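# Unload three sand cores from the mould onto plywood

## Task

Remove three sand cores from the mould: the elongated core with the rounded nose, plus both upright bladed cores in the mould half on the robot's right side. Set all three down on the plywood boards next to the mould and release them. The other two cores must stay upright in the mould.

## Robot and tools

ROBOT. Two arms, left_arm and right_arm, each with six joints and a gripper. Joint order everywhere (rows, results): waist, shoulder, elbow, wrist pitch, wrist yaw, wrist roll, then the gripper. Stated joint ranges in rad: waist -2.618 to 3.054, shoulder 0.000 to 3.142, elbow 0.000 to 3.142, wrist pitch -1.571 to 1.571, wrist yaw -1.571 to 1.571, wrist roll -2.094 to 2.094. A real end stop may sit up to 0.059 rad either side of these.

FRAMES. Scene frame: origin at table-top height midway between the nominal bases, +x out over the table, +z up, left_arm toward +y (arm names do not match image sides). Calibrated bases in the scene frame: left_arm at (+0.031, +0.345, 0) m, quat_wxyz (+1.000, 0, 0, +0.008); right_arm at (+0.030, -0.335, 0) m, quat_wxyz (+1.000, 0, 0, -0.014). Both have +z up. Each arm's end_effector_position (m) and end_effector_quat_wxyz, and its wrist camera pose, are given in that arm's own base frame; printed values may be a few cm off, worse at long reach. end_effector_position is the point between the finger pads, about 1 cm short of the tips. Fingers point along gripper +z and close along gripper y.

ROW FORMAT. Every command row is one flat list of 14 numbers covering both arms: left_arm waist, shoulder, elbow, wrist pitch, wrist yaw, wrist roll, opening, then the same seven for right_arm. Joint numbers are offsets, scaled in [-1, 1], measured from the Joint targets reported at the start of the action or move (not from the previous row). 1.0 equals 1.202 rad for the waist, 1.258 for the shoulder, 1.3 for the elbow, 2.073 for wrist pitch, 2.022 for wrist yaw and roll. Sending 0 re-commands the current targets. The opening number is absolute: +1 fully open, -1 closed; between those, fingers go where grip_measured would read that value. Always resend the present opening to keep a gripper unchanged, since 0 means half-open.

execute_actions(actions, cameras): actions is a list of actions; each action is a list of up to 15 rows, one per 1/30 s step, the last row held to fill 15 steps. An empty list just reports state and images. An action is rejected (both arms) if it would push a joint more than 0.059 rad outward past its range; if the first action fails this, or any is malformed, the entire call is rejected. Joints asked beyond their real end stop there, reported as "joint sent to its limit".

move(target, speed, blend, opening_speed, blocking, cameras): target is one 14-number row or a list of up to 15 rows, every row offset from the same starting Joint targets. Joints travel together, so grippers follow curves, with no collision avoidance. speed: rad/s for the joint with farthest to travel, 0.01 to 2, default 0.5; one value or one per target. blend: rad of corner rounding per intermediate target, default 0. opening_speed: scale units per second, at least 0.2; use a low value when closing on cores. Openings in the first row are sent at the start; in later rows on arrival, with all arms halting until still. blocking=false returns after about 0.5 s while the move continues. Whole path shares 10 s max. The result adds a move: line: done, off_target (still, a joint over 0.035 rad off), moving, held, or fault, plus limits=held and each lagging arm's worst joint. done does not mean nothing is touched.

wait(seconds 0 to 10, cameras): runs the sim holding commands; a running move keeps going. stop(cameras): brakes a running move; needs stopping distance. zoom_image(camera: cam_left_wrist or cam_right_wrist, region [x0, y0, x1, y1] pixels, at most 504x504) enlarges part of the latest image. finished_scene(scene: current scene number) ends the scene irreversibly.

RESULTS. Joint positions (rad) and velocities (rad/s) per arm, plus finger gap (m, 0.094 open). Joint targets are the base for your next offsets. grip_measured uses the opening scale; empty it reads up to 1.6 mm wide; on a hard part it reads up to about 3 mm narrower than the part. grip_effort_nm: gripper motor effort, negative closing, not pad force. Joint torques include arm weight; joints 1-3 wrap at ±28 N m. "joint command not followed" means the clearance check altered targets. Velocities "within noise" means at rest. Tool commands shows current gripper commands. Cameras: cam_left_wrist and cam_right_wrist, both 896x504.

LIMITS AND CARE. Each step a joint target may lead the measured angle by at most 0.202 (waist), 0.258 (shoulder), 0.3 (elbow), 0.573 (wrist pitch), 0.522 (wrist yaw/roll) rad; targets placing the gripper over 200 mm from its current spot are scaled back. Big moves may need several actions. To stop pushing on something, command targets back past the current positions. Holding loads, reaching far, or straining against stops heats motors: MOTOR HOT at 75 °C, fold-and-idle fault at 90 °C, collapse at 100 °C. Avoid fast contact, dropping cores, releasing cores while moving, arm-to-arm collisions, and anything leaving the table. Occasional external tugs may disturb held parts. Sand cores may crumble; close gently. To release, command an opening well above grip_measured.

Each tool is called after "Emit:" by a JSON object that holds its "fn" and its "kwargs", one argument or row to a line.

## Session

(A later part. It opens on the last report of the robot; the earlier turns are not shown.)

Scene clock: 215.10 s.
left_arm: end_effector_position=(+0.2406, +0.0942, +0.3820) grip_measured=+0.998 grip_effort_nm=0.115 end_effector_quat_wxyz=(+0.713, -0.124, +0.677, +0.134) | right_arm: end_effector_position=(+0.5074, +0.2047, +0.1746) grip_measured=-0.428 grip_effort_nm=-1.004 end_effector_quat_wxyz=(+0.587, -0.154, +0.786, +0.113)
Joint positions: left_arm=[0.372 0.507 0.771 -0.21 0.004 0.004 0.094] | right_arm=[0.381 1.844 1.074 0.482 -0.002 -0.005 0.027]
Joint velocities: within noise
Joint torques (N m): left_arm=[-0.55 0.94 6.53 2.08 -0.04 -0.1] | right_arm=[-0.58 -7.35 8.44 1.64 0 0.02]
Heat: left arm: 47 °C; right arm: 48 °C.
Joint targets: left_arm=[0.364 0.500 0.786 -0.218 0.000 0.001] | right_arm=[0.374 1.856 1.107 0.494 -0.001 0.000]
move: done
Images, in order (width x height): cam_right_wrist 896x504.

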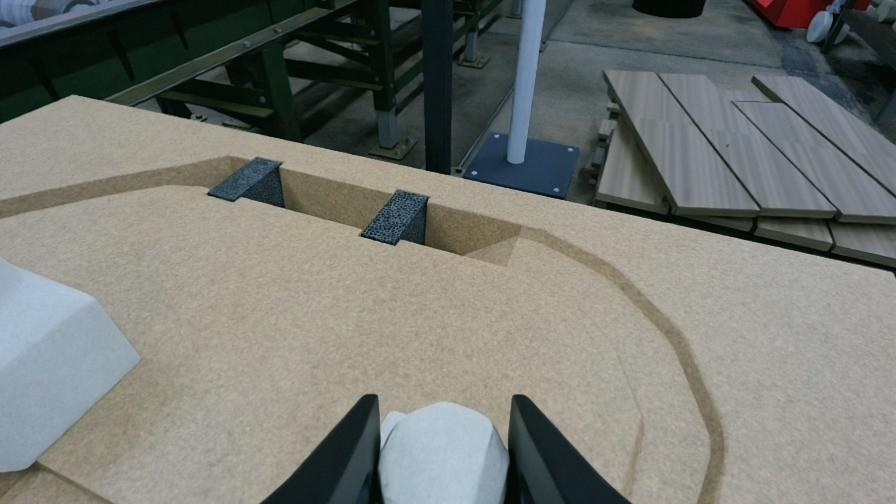

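Emit:
{"fn": "move", "kwargs": {
  "target": [
    [0,0,0,0,0,0,1,0,-0.079,0.08,-0.028,0,0,-0.65],
    [0,0,0,0,0,0,1,0,-0.127,0.184,-0.1225,0,0,-0.65],
    [0,0,0,0,0,0,1,0,-0.146,0.316,-0.217,0,0,-0.65],
    [0,0,0,0,0,0,1,-0.211,-0.796,-0.128,-0.3685,0,0,-0.65],
    [0,0,0,0,0,0,1,-0.44,-0.943,-0.298,-0.47,0,-0.593,-0.65]
  ],
  "speed": [0.2,0.2,0.25,0.6,0.6],
  "blend": [0.05,0.05,0.05,0.1,0],
  "cameras": ["cam_right_wrist"]
}}

Scene clock: 235.10 s.
left_arm: end_effector_position=(+0.2406, +0.0942, +0.3819) grip_measured=+0.998 grip_effort_nm=0.129 end_effector_quat_wxyz=(+0.713, -0.124, +0.677, +0.134) | right_arm: end_effector_position=(+0.2737, -0.0398, +0.2304) grip_measured=-0.429 grip_effort_nm=-1.004 end_effector_quat_wxyz=(+0.397, -0.426, +0.751, -0.310)
Joint positions: left_arm=[0.372 0.507 0.771 -0.211 0.004 0.004 0.094] | right_arm=[-0.149 0.692 0.715 -0.538 -0.001 -1.18 0.027]
Joint velocities: within noise
Joint torques (N m): left_arm=[-0.49 0.83 6.53 2.1 -0.04 -0.11] | right_arm=[-0.54 -1.83 6.45 1.98 0 -0.24]
Heat: left arm: 46 °C; right arm: 49 °C.
Joint targets: left_arm=[0.364 0.500 0.786 -0.218 0.000 0.001] | right_arm=[-0.155 0.670 0.719 -0.481 0.000 -1.199]
move: off_target (right_arm); right_arm: the wrist pitch is farthest, 0.057 rad from its target
Images, in order (width x height): cam_right_wrist 896x504.

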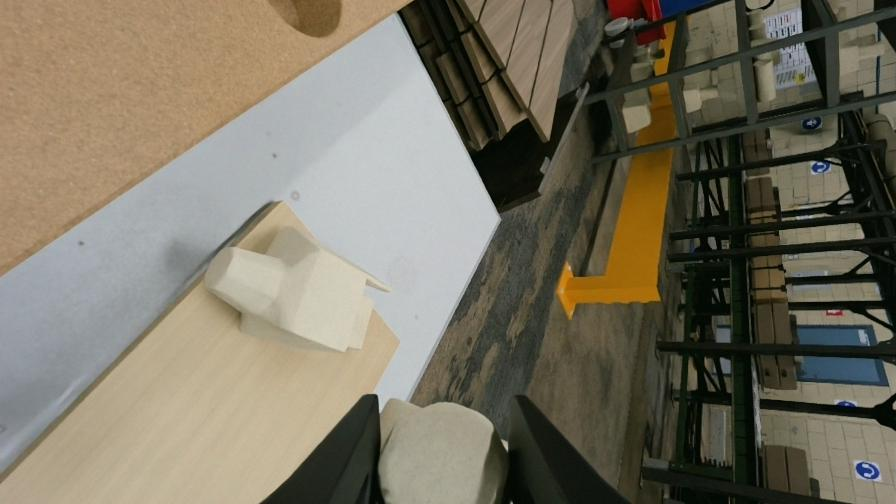

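Emit:
{"fn": "move", "kwargs": {
  "target": [
    [0,0,0,0,0,0,1,-0.004,0.01,-0.342,0.169,0,-0.0895,-0.65],
    [0,0,0,0,0,0,1,-0.004,0.044,-0.399,0.222,0,-0.149,-0.65]
  ],
  "speed": [0.4,0.2],
  "blend": [0.05,0],
  "cameras": ["cam_right_wrist"]
}}

Scene clock: 245.77 s.
left_arm: end_effector_position=(+0.2406, +0.0942, +0.3819) grip_measured=+0.998 grip_effort_nm=0.125 end_effector_quat_wxyz=(+0.713, -0.124, +0.677, +0.134) | right_arm: end_effector_position=(+0.2744, -0.0403, +0.0964) grip_measured=-0.647 grip_effort_nm=-0.125 end_effector_quat_wxyz=(+0.333, -0.544, +0.681, -0.359)
Joint positions: left_arm=[0.372 0.507 0.771 -0.211 0.004 0.004 0.094] | right_arm=[-0.151 0.724 0.213 -0.037 -0.003 -1.498 0.017]
Joint velocities: within noise
Joint torques (N m): left_arm=[-0.55 0.96 6.52 2.11 -0.03 -0.11] | right_arm=[-0.76 -0.16 5.29 1.56 0.01 -0.07]
Heat: left arm: 46 °C; right arm: 49 °C.
Joint targets: left_arm=[0.364 0.500 0.786 -0.218 0.000 0.001] | right_arm=[-0.160 0.725 0.200 -0.020 0.000 -1.500]
move: done
Images, in order (width x height): cam_right_wrist 896x504.

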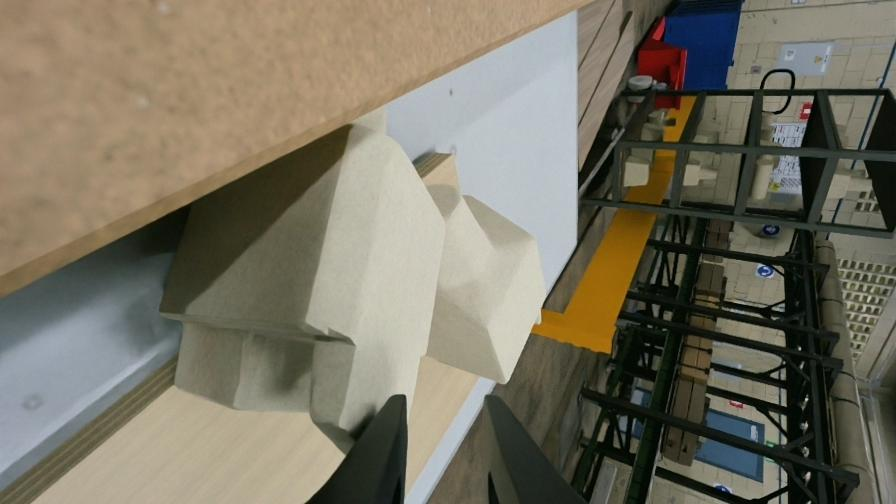

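Emit:
{"fn": "zoom_image", "kwargs": {
  "camera": "cam_right_wrist",
  "region": [150, 80, 600, 480]
}}

Emit:
{"fn": "move", "kwargs": {
  "target": [0,0,0,0,0,0,1,-0.02,-0.05,0.35,-0.35,0,0.0,1],
  "speed": 0.5,
  "cameras": ["cam_right_wrist"],
  "opening_speed": 1.0
}}

Scaled by 1.120.

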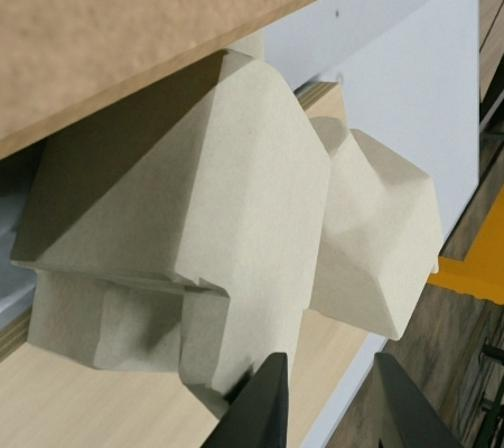

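Scene clock: 253.23 s.
left_arm: end_effector_position=(+0.2406, +0.0942, +0.3819) grip_measured=+0.998 grip_effort_nm=0.129 end_effector_quat_wxyz=(+0.713, -0.124, +0.677, +0.134) | right_arm: end_effector_position=(+0.2343, -0.0404, +0.1576) grip_measured=+0.997 grip_effort_nm=0.183 end_effector_quat_wxyz=(+0.259, -0.567, +0.727, -0.287)
Joint positions: left_arm=[0.372 0.507 0.771 -0.211 0.004 0.004 0.094] | right_arm=[-0.176 0.67 0.626 -0.732 -0.001 -1.5 0.094]
Joint velocities: within noise
Joint torques (N m): left_arm=[-0.58 0.95 6.52 2.11 -0.02 -0.11] | right_arm=[-0.68 -0.35 8.39 1.13 0.01 -0.04]
Heat: left arm: 46 °C; right arm: 49 °C.
Joint targets: left_arm=[0.364 0.500 0.786 -0.218 0.000 0.001] | right_arm=[-0.184 0.662 0.656 -0.746 0.000 -1.500]
move: done
Images, in order (width x height): cam_right_wrist 896x504.

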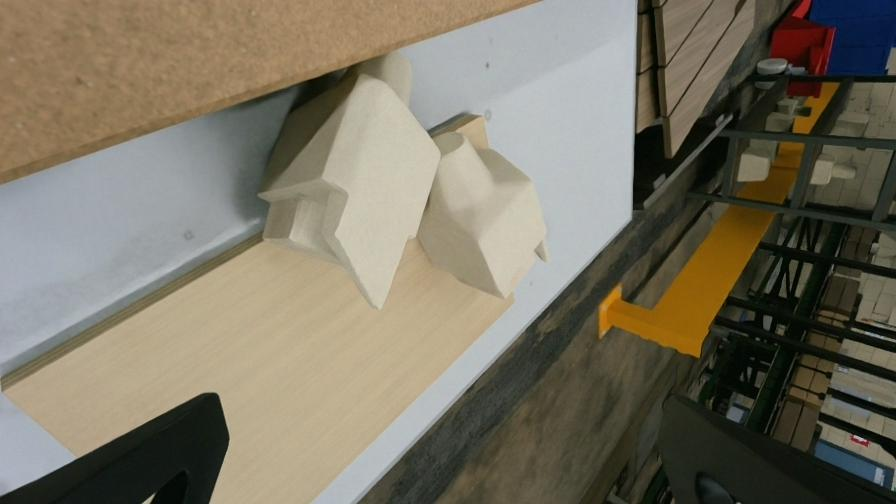

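Emit:
{"fn": "move", "kwargs": {
  "target": [-1,0.2,0.2,-0.1,0,0,1,-0.02,-0.08,0.2,-0.07,0,0.74,1],
  "speed": 0.8,
  "cameras": ["cam_right_wrist"]
}}

Emit:
{"fn": "move", "kwargs": {
  "target": [-0.25,0.64,0.22,0.246,0,0,1,0,0,0,0,0,0,1],
  "speed": 0.7,
  "cameras": ["cam_left_wrist"]
}}

Scene clock: 262.63 s.
left_arm: end_effector_position=(+0.1983, -0.2161, +0.3845) grip_measured=+0.998 grip_effort_nm=0.125 end_effector_quat_wxyz=(+0.597, +0.308, +0.693, -0.263) | right_arm: end_effector_position=(+0.2178, -0.0430, +0.2611) grip_measured=+0.997 grip_effort_nm=0.173 end_effector_quat_wxyz=(+0.479, +0.082, +0.872, -0.050)
Joint positions: left_arm=[-0.83 0.752 1.019 -0.418 0.003 0.004 0.094] | right_arm=[-0.2 0.571 0.886 -0.881 -0.001 -0.011 0.094]
Joint velocities: within noise
Joint torques (N m): left_arm=[-0.61 0.17 7.46 2.13 -0.03 -0.11] | right_arm=[-0.66 0.57 7.75 1.33 0 0.02]
Heat: left arm: 46 °C; right arm: 47 °C.
Joint targets: left_arm=[-0.838 0.752 1.046 -0.425 0.000 0.001] | right_arm=[-0.208 0.561 0.916 -0.891 0.000 -0.004]
move: done
Images, in order (width x height): cam_right_wrist 896x504.

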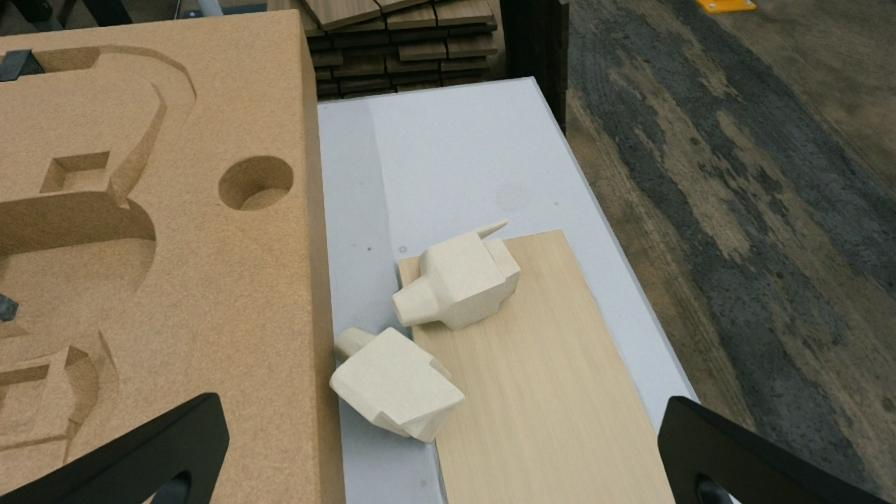

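Scene clock: 264.53 s.
left_arm: end_effector_position=(+0.2168, -0.4643, +0.3377) grip_measured=+0.998 grip_effort_nm=0.120 end_effector_quat_wxyz=(+0.543, +0.414, +0.644, -0.346) | right_arm: end_effector_position=(+0.2177, -0.0429, +0.2610) grip_measured=+0.997 grip_effort_nm=0.178 end_effector_quat_wxyz=(+0.479, +0.083, +0.873, -0.050)
Joint positions: left_arm=[-1.135 1.553 1.305 0.075 0.003 0.004 0.094] | right_arm=[-0.2 0.571 0.886 -0.882 -0.001 -0.01 0.094]
Joint velocities: within noise
Joint torques (N m): left_arm=[-0.12 -6.39 8.31 2.31 -0.01 -0.11] | right_arm=[-0.68 0.58 7.75 1.33 0.01 0.03]
Heat: left arm: 46 °C; right arm: 47 °C.
Joint targets: left_arm=[-1.138 1.557 1.332 0.085 0.000 0.001] | right_arm=[-0.208 0.561 0.916 -0.891 0.000 -0.004]
move: done
Images, in order (width x height): cam_left_wrist 896x504.

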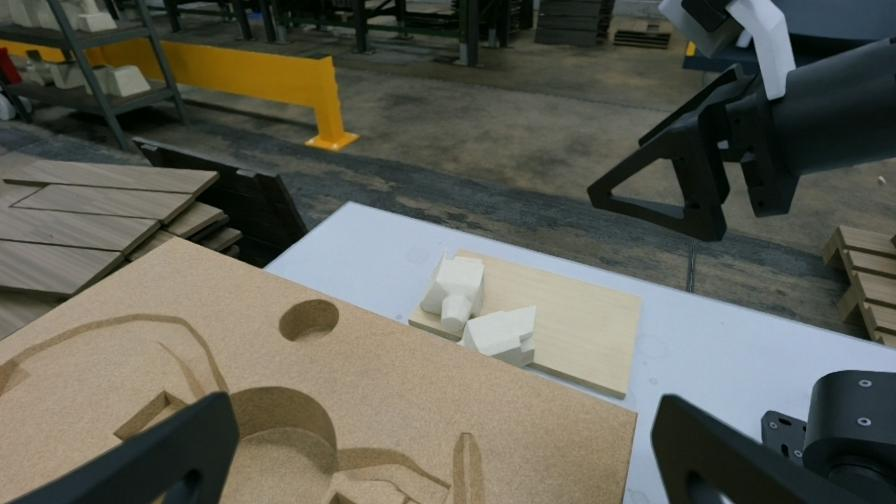

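Emit:
{"fn": "execute_actions", "kwargs": {
  "actions": []
}}

Emit:
{"fn": "zoom_image", "kwargs": {
  "camera": "cam_right_wrist",
  "region": [280, 200, 580, 480]
}}

Emit:
{"fn": "zoom_image", "kwargs": {
  "camera": "cam_left_wrist",
  "region": [360, 220, 660, 420]
}}

Scene clock: 269.27 s.
left_arm: end_effector_position=(+0.2168, -0.4644, +0.3380) grip_measured=+0.998 grip_effort_nm=0.125 end_effector_quat_wxyz=(+0.543, +0.413, +0.644, -0.346) | right_arm: end_effector_position=(+0.2176, -0.0429, +0.2609) grip_measured=+0.997 grip_effort_nm=0.178 end_effector_quat_wxyz=(+0.479, +0.083, +0.873, -0.050)
Joint positions: left_arm=[-1.135 1.553 1.305 0.076 0.003 0.004 0.094] | right_arm=[-0.2 0.571 0.886 -0.882 -0.001 -0.01 0.094]
Joint velocities: within noise
Joint torques (N m): left_arm=[-0.17 -6.38 8.24 2.32 -0.01 -0.11] | right_arm=[-0.65 0.58 7.72 1.33 0 0.04]
Heat: left arm: 47 °C; right arm: 47 °C.
Joint targets: left_arm=[-1.138 1.557 1.332 0.085 0.000 0.001] | right_arm=[-0.208 0.561 0.916 -0.891 0.000 -0.004]
Tool commands: left_gripper/opening=+1.0 right_gripper/opening=+1.0

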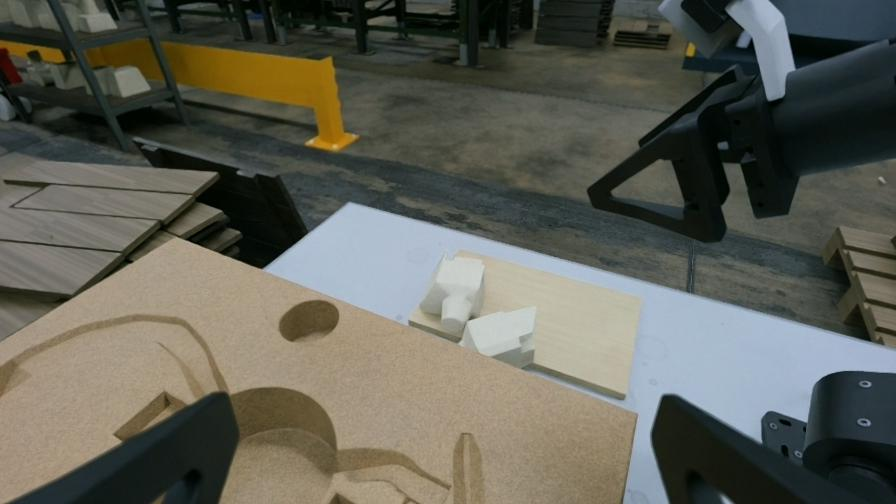

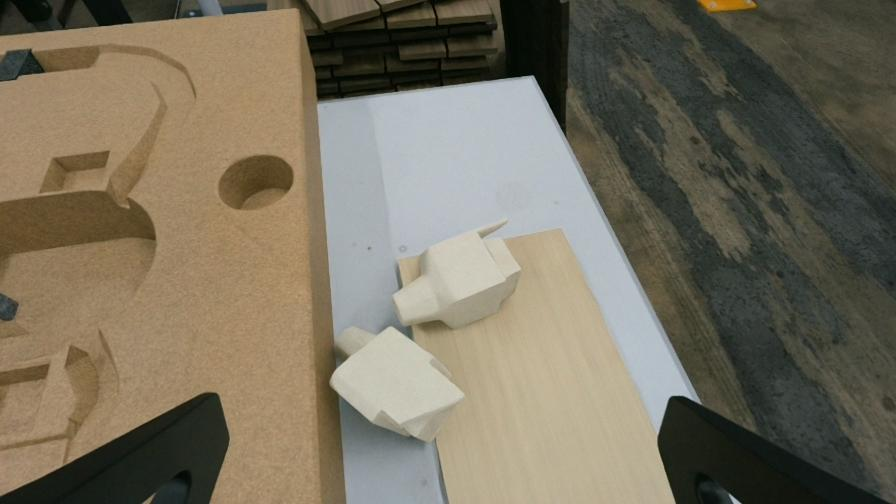

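Scaled by 1.680.

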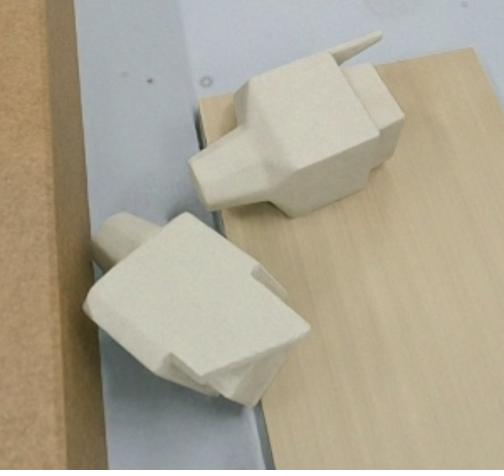

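Scaled by 1.680.

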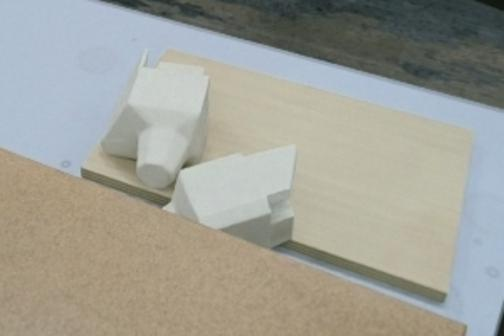

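Emit:
{"fn": "move", "kwargs": {
  "target": [0,0,0,0,0,0,1,0.065,0.6145,0.19,-0.1556,0,-0.394,0.5],
  "speed": 0.6
}}

Emit:
{"fn": "zoom_image", "kwargs": {
  "camera": "cam_left_wrist",
  "region": [360, 220, 660, 420]
}}

Scene clock: 292.13 s.
left_arm: end_effector_position=(+0.2168, -0.4644, +0.3380) grip_measured=+0.998 grip_effort_nm=0.115 end_effector_quat_wxyz=(+0.543, +0.413, +0.644, -0.346) | right_arm: end_effector_position=(+0.2495, -0.0331, +0.1397) grip_measured=+0.503 grip_effort_nm=-0.129 end_effector_quat_wxyz=(+0.075, -0.322, +0.943, -0.037)
Joint positions: left_arm=[-1.135 1.553 1.305 0.076 0.003 0.004 0.094] | right_arm=[-0.137 1.334 1.132 -1.2 -0.001 -0.794 0.071]
Joint velocities: within noise
Joint torques (N m): left_arm=[-0.14 -6.39 8.27 2.32 0 -0.1] | right_arm=[0.64 -3.69 7.8 0.28 0 -0.1]
Heat: left arm: 48 °C; right arm: 47 °C.
Joint targets: left_arm=[-1.138 1.557 1.332 0.085 0.000 0.001] | right_arm=[-0.130 1.334 1.162 -1.214 0.000 -0.801]
move: done

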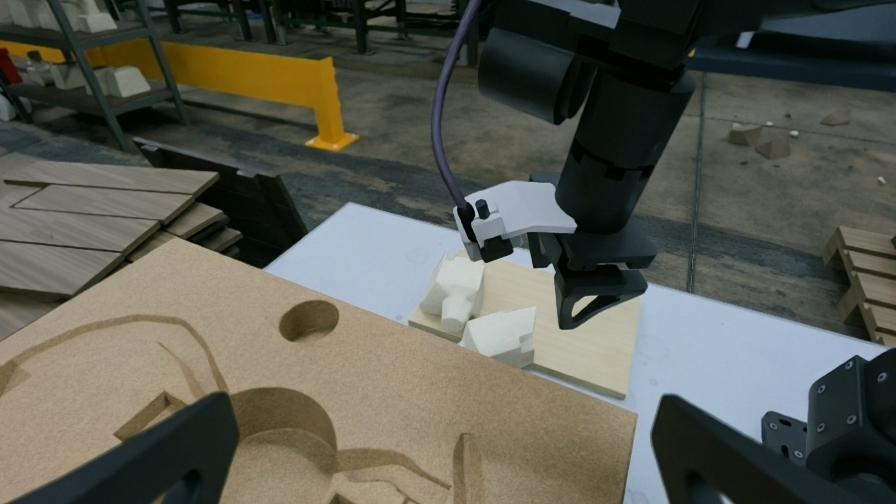

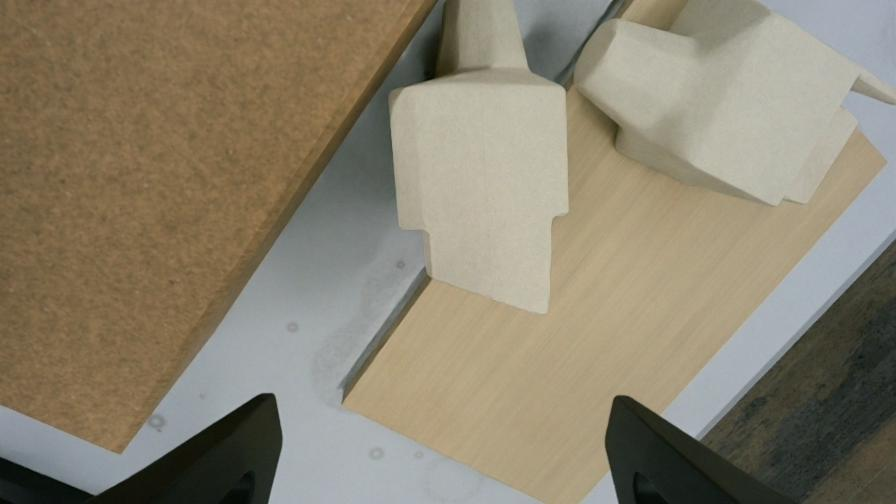

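Scaled by 1.680.

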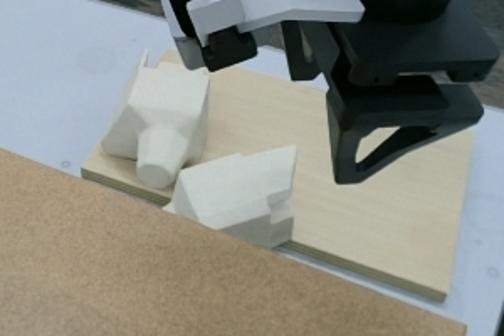

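Emit:
{"fn": "move", "kwargs": {
  "target": [0,0,0,0,0,0,1,0.048,0.137,0.065,0.044,0,0.032,0.3],
  "speed": 0.4
}}

Scene clock: 324.97 s.
left_arm: end_effector_position=(+0.2168, -0.4644, +0.3380) grip_measured=+0.998 grip_effort_nm=0.115 end_effector_quat_wxyz=(+0.543, +0.413, +0.644, -0.346) | right_arm: end_effector_position=(+0.2888, -0.0214, +0.1238) grip_measured=+0.303 grip_effort_nm=-0.134 end_effector_quat_wxyz=(+0.066, -0.326, +0.943, -0.028)
Joint positions: left_arm=[-1.135 1.553 1.305 0.076 0.003 0.004 0.094] | right_arm=[-0.078 1.503 1.214 -1.138 -0.001 -0.744 0.061]
Joint velocities: within noise
Joint torques (N m): left_arm=[-0.17 -6.45 8.31 2.33 -0.02 -0.11] | right_arm=[0.51 -4.74 7.98 0.52 -0.01 0.03]
Heat: left arm: 49 °C; right arm: 42 °C.
Joint targets: left_arm=[-1.138 1.557 1.332 0.085 0.000 0.001] | right_arm=[-0.072 1.507 1.247 -1.123 -0.001 -0.736]
move: done

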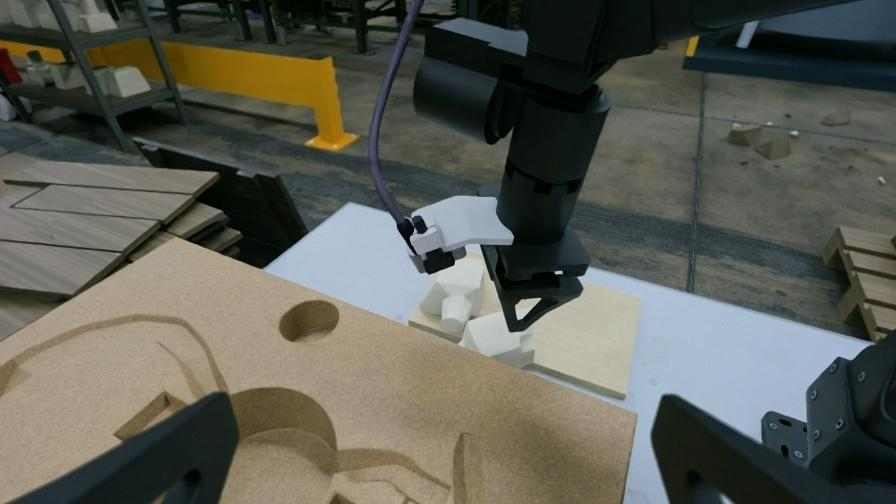

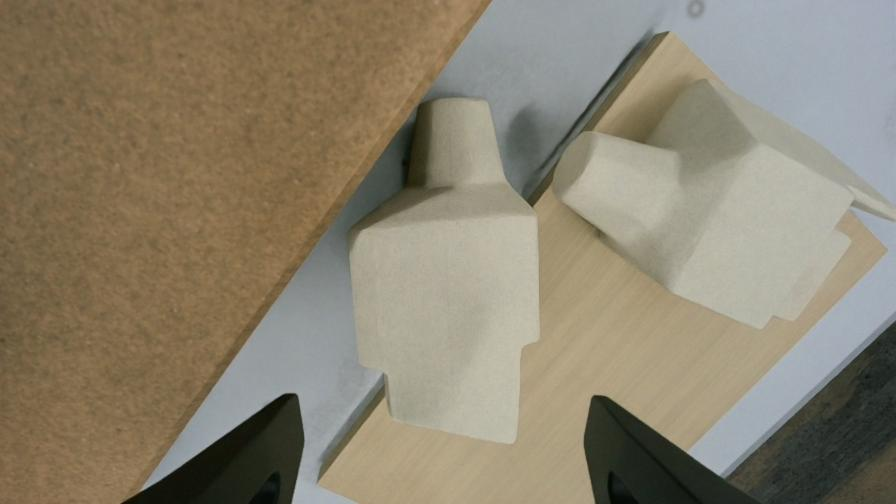

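Emit:
{"fn": "move", "kwargs": {
  "target": [0,0,0,0,0,0,1,0,0.0604,-0.1354,0.1216,0,0,0.3],
  "speed": 0.2
}}

Scene clock: 333.77 s.
left_arm: end_effector_position=(+0.2168, -0.4644, +0.3380) grip_measured=+0.998 grip_effort_nm=0.120 end_effector_quat_wxyz=(+0.543, +0.413, +0.644, -0.346) | right_arm: end_effector_position=(+0.3134, -0.0165, +0.0872) grip_measured=+0.303 grip_effort_nm=-0.125 end_effector_quat_wxyz=(+0.101, -0.326, +0.940, -0.025)
Joint positions: left_arm=[-1.135 1.553 1.305 0.076 0.003 0.004 0.094] | right_arm=[-0.076 1.557 1.108 -0.916 -0.035 -0.739 0.061]
Joint velocities: within noise
Joint torques (N m): left_arm=[-0.18 -6.38 8.32 2.31 -0.01 -0.11] | right_arm=[0.34 -3.51 2.63 0.88 0.32 0.01]
Heat: left arm: 49 °C; right arm: 42 °C.
Joint targets: left_arm=[-1.138 1.557 1.332 0.085 0.000 0.001] | right_arm=[-0.072 1.583 1.071 -0.870 0.000 -0.736]
move: off_target (right_arm); right_arm: the wrist pitch is farthest, 0.045 rad from its target

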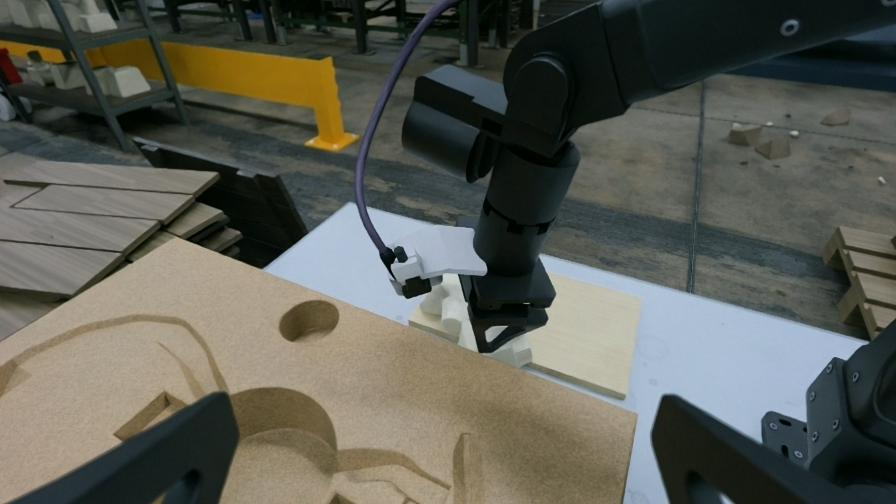

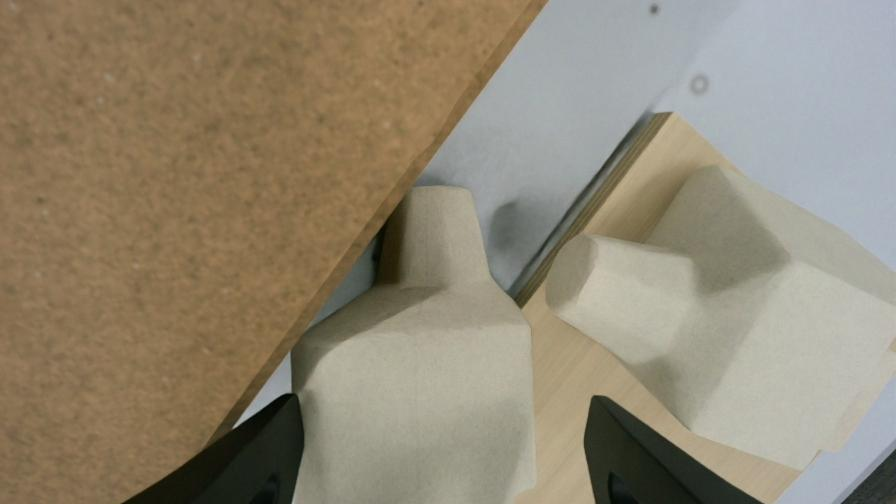

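Emit:
{"fn": "move", "kwargs": {
  "target": [
    [0,0,0,0,0,0,1,0.005,-0.0326,0.1015,-0.0806,0,0,0.36],
    [0,0,0,0,0,0,1,0.005,-0.0326,0.1015,-0.0806,0,0,0.36]
  ],
  "speed": 0.2,
  "cameras": ["cam_right_wrist"]
}}

Scene clock: 349.57 s.
left_arm: end_effector_position=(+0.2168, -0.4644, +0.3380) grip_measured=+0.998 grip_effort_nm=0.115 end_effector_quat_wxyz=(+0.543, +0.413, +0.644, -0.346) | right_arm: end_effector_position=(+0.3059, -0.0214, +0.1016) grip_measured=+0.357 grip_effort_nm=0.178 end_effector_quat_wxyz=(+0.076, -0.325, +0.942, -0.031)
Joint positions: left_arm=[-1.135 1.553 1.305 0.076 0.003 0.004 0.094] | right_arm=[-0.076 1.557 1.174 -1.023 -0.005 -0.739 0.064]
Joint velocities: within noise
Joint torques (N m): left_arm=[-0.16 -6.38 8.25 2.3 0.02 -0.11] | right_arm=[0.85 -6.72 7.61 0.28 0.02 -0.01]
Heat: left arm: 50 °C; right arm: 41 °C.
Joint targets: left_arm=[-1.138 1.557 1.332 0.085 0.000 0.001] | right_arm=[-0.066 1.542 1.203 -1.037 0.000 -0.736]
move: done
Images, in order (width x height): cam_right_wrist 896x504.

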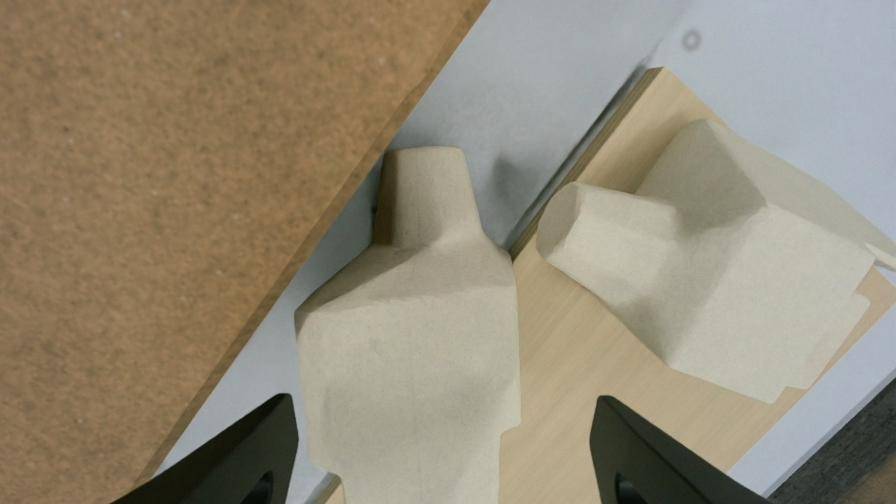

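Emit:
{"fn": "move", "kwargs": {
  "target": [
    [0,0,0,0,0,0,1,0.0183,0.0111,0.0046,-0.0087,0,0.0119,0.36],
    [0,0,0,0,0,0,1,0.0183,0.0223,-0.0377,0.0232,0,0.0119,0.36],
    [0,0,0,0,0,0,1,0.0183,0.038,-0.0885,0.0646,0,0.0119,0.36]
  ],
  "speed": 0.12,
  "cameras": ["cam_right_wrist"]
}}

Scene clock: 363.33 s.
left_arm: end_effector_position=(+0.2168, -0.4644, +0.3380) grip_measured=+0.998 grip_effort_nm=0.115 end_effector_quat_wxyz=(+0.543, +0.413, +0.644, -0.346) | right_arm: end_effector_position=(+0.3074, -0.0153, +0.0804) grip_measured=+0.357 grip_effort_nm=0.178 end_effector_quat_wxyz=(+0.076, -0.327, +0.941, -0.034)
Joint positions: left_arm=[-1.135 1.553 1.305 0.076 0.003 0.004 0.094] | right_arm=[-0.05 1.576 1.107 -0.936 0.005 -0.719 0.064]
Joint velocities: within noise
Joint torques (N m): left_arm=[-0.2 -6.53 8.34 2.31 -0.01 -0.1] | right_arm=[0.5 -4.51 3.86 0.69 -0.07 0.04]
Heat: left arm: 50 °C; right arm: 40 °C.
Joint targets: left_arm=[-1.138 1.557 1.332 0.085 0.000 0.001] | right_arm=[-0.044 1.589 1.088 -0.903 0.000 -0.712]
move: done
Images, in order (width x height): cam_right_wrist 896x504.

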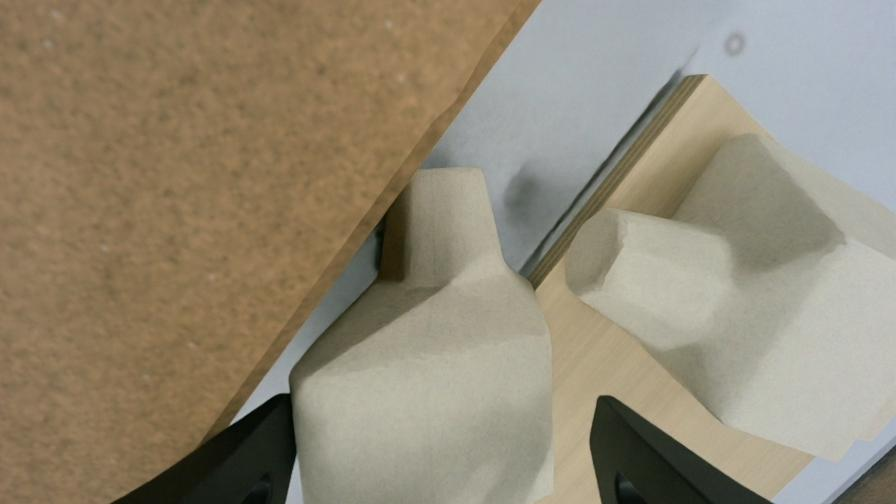

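Emit:
{"fn": "move", "kwargs": {
  "target": [
    [0,0,0,0,0,0,1,0,-0.026,0.093,-0.0733,0,0,0.36],
    [0,0,0,0,0,0,1,-0.019,-0.0612,0.0723,-0.0796,0,-0.0119,0.36]
  ],
  "speed": 0.25,
  "cameras": ["cam_right_wrist"]
}}

Scene clock: 378.03 s.
left_arm: end_effector_position=(+0.2168, -0.4644, +0.3380) grip_measured=+0.998 grip_effort_nm=0.120 end_effector_quat_wxyz=(+0.543, +0.413, +0.644, -0.346) | right_arm: end_effector_position=(+0.3000, -0.0179, +0.1084) grip_measured=+0.357 grip_effort_nm=0.178 end_effector_quat_wxyz=(+0.074, -0.328, +0.941, -0.034)
Joint positions: left_arm=[-1.135 1.553 1.305 0.076 0.003 0.004 0.094] | right_arm=[-0.059 1.533 1.179 -1.054 0.006 -0.729 0.064]
Joint velocities: within noise
Joint torques (N m): left_arm=[-0.17 -6.42 8.31 2.31 -0.01 -0.11] | right_arm=[-0.64 -6.98 5.6 0.25 -0.07 -0.09]
Heat: left arm: 50 °C; right arm: 40 °C.
Joint targets: left_arm=[-1.138 1.557 1.332 0.085 0.000 0.001] | right_arm=[-0.067 1.512 1.182 -1.068 0.000 -0.736]
move: done
Images, in order (width x height): cam_right_wrist 896x504.

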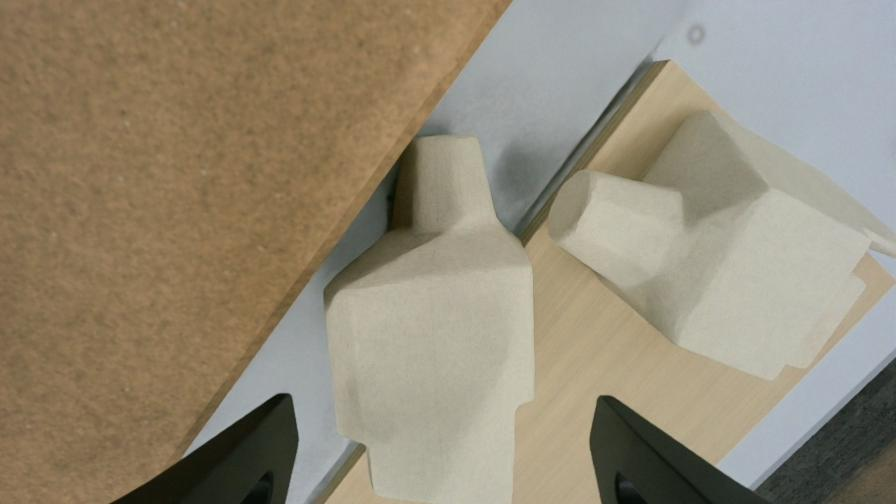

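Emit:
{"fn": "move", "kwargs": {
  "target": [
    [0,0,0,0,0,0,1,0.005,0.0421,-0.0538,0.04,0,0,0.4],
    [0,0,0,0,0,0,1,0.005,0.0604,-0.1046,0.081,0,0,0.4]
  ],
  "speed": 0.12,
  "cameras": ["cam_right_wrist"]
}}

Scene clock: 385.13 s.
left_arm: end_effector_position=(+0.2168, -0.4644, +0.3380) grip_measured=+0.998 grip_effort_nm=0.115 end_effector_quat_wxyz=(+0.543, +0.413, +0.644, -0.346) | right_arm: end_effector_position=(+0.2974, -0.0218, +0.0690) grip_measured=+0.397 grip_effort_nm=0.183 end_effector_quat_wxyz=(+0.060, -0.328, +0.942, -0.038)
Joint positions: left_arm=[-1.135 1.553 1.305 0.076 0.003 0.004 0.094] | right_arm=[-0.062 1.574 1.062 -0.919 0.025 -0.734 0.066]
Joint velocities: within noise
Joint torques (N m): left_arm=[-0.17 -6.41 8.38 2.31 -0.01 -0.1] | right_arm=[0.03 -4.34 4.07 0.52 -0.23 -0.07]
Heat: left arm: 50 °C; right arm: 39 °C.
Joint targets: left_arm=[-1.138 1.557 1.332 0.085 0.000 0.001] | right_arm=[-0.061 1.588 1.046 -0.900 0.000 -0.736]
move: done
Images, in order (width x height): cam_right_wrist 896x504.

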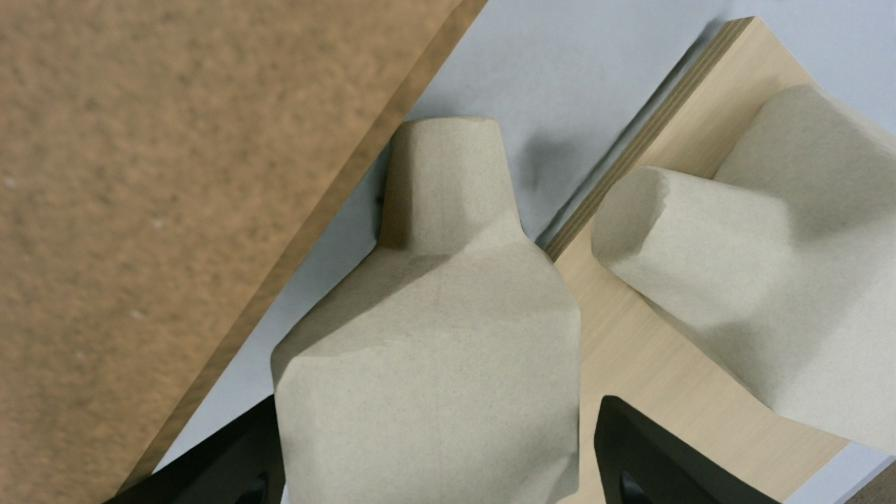

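Emit:
{"fn": "move", "kwargs": {
  "target": [0,0,0,0,0,0,1,0,0,0,0,0,0,-0.25],
  "opening_speed": 0.4
}}

Scene clock: 389.43 s.
left_arm: end_effector_position=(+0.2168, -0.4644, +0.3380) grip_measured=+0.998 grip_effort_nm=0.125 end_effector_quat_wxyz=(+0.543, +0.413, +0.644, -0.346) | right_arm: end_effector_position=(+0.2989, -0.0213, +0.0675) grip_measured=+0.192 grip_effort_nm=-1.004 end_effector_quat_wxyz=(+0.062, -0.329, +0.942, -0.038)
Joint positions: left_arm=[-1.135 1.553 1.305 0.076 0.003 0.004 0.094] | right_arm=[-0.062 1.578 1.06 -0.91 0.021 -0.735 0.056]
Joint velocities: within noise
Joint torques (N m): left_arm=[-0.23 -6.39 8.4 2.31 0 -0.11] | right_arm=[0.05 -4.68 4.15 0.44 -0.21 -0.05]
Heat: left arm: 50 °C; right arm: 39 °C.
Joint targets: left_arm=[-1.138 1.557 1.332 0.085 0.000 0.001] | right_arm=[-0.061 1.588 1.046 -0.900 0.000 -0.736]
move: done

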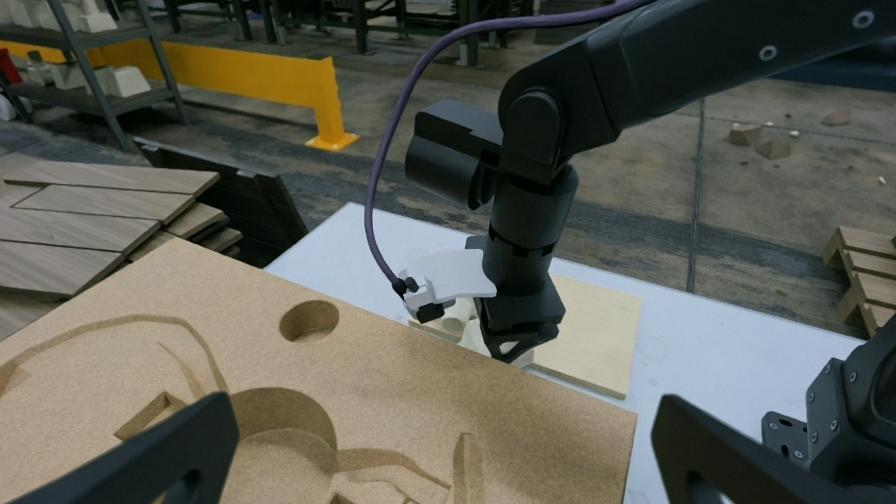

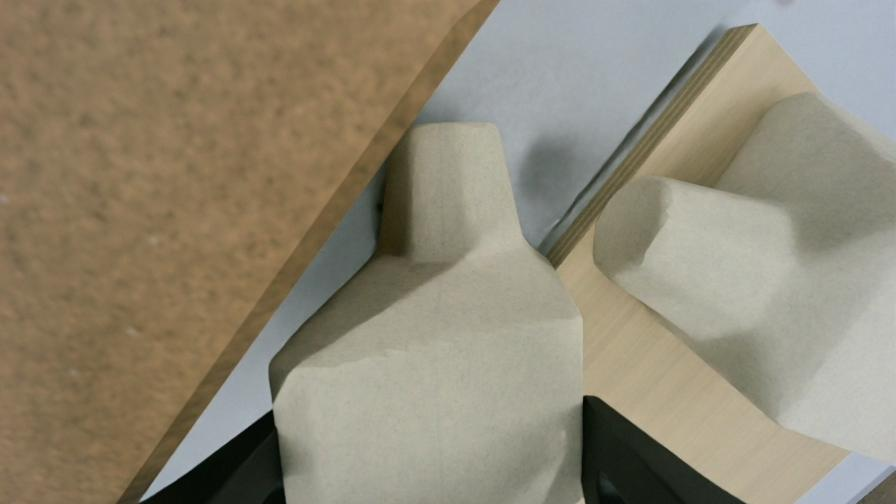

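Emit:
{"fn": "move", "kwargs": {
  "target": [
    [0,0,0,0,0,0,1,0,-0.05,0.0915,-0.029,0,0,-0.25],
    [0,0,0,0,0,0,1,0,-0.062,0.1646,-0.0772,0,0,-0.25]
  ],
  "speed": 0.12,
  "blend": 0.03
}}

Scene clock: 406.10 s.
left_arm: end_effector_position=(+0.2168, -0.4644, +0.3380) grip_measured=+0.998 grip_effort_nm=0.115 end_effector_quat_wxyz=(+0.543, +0.413, +0.644, -0.346) | right_arm: end_effector_position=(+0.3096, -0.0203, +0.1150) grip_measured=+0.191 grip_effort_nm=-1.004 end_effector_quat_wxyz=(+0.081, -0.328, +0.940, -0.041)
Joint positions: left_arm=[-1.135 1.553 1.305 0.076 0.003 0.004 0.094] | right_arm=[-0.062 1.549 1.217 -1.056 0.012 -0.734 0.056]
Joint velocities: within noise
Joint torques (N m): left_arm=[-0.16 -6.53 8.31 2.32 0 -0.09] | right_arm=[0.03 -8.61 8.84 0.38 -0.13 -0.06]
Heat: left arm: 50 °C; right arm: 38 °C.
Joint targets: left_arm=[-1.138 1.557 1.332 0.085 0.000 0.001] | right_arm=[-0.061 1.511 1.260 -1.060 0.000 -0.736]
move: off_target (right_arm); right_arm: the elbow is farthest, 0.043 rad from its target

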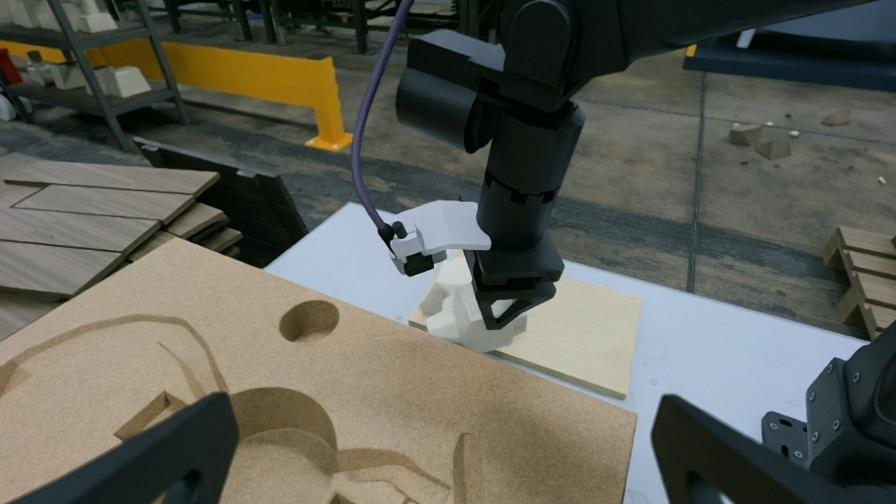

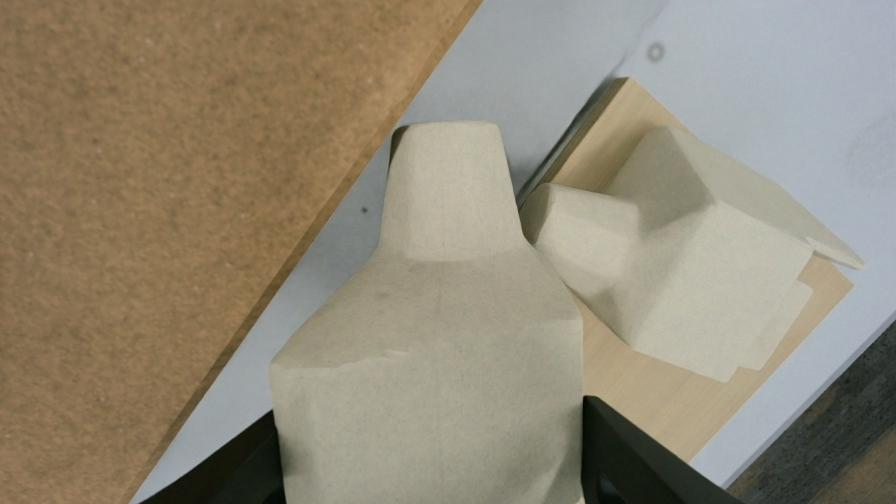

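Emit:
{"fn": "move", "kwargs": {
  "target": [
    [0,0,0,0,0,0,1,-0.04,-0.1,-0.06,-0.005,0,-0.024,-0.25],
    [0,0,0,0,0,0,1,-0.19,-0.104,-0.077,-0.005,0,-0.113,-0.25],
    [0,0,0,0,0,0,1,-0.2904,-0.104,-0.077,-0.005,0,-0.4125,-0.25]
  ],
  "speed": 0.3,
  "blend": 0.03
}}

Emit:
{"fn": "zoom_image", "kwargs": {
  "camera": "cam_left_wrist",
  "region": [360, 200, 660, 420]
}}

Scene clock: 415.33 s.
left_arm: end_effector_position=(+0.2168, -0.4644, +0.3380) grip_measured=+0.998 grip_effort_nm=0.115 end_effector_quat_wxyz=(+0.543, +0.413, +0.644, -0.346) | right_arm: end_effector_position=(+0.2662, -0.1137, +0.1340) grip_measured=+0.191 grip_effort_nm=-1.009 end_effector_quat_wxyz=(+0.063, -0.544, +0.831, -0.100)
Joint positions: left_arm=[-1.135 1.553 1.305 0.076 0.003 0.004 0.094] | right_arm=[-0.403 1.416 1.161 -1.079 0.006 -1.564 0.056]
Joint velocities: within noise
Joint torques (N m): left_arm=[-0.17 -6.38 8.36 2.3 -0.03 -0.11] | right_arm=[-0.58 -7.47 5.42 0.57 -0.07 -0.13]
Heat: left arm: 50 °C; right arm: 38 °C.
Joint targets: left_arm=[-1.138 1.557 1.332 0.085 0.000 0.001] | right_arm=[-0.410 1.380 1.160 -1.071 0.000 -1.570]
move: off_target (right_arm); right_arm: the shoulder is farthest, 0.036 rad from its target

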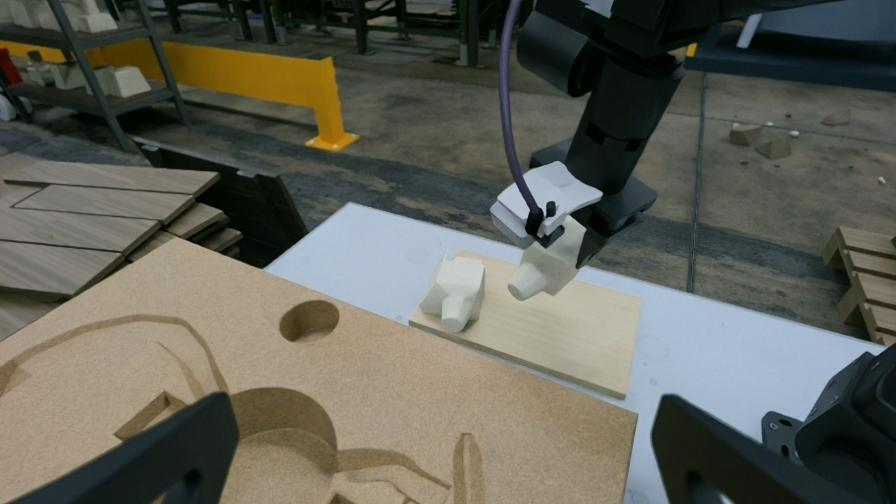

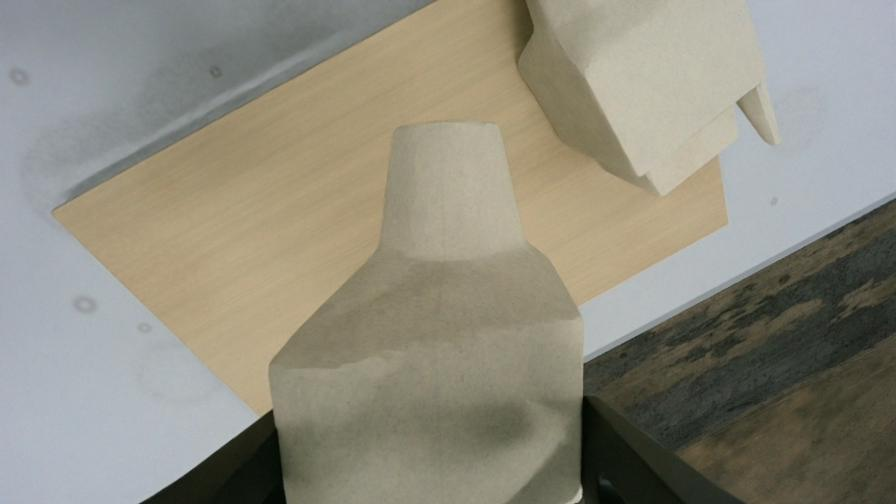

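Scaled by 1.680.

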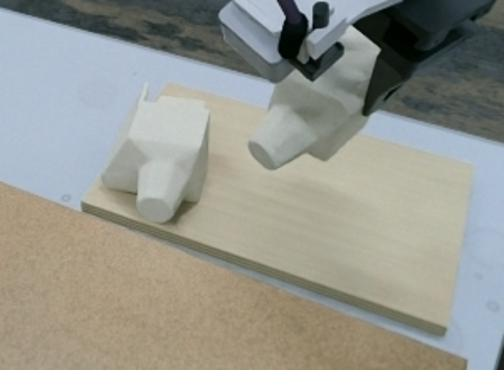

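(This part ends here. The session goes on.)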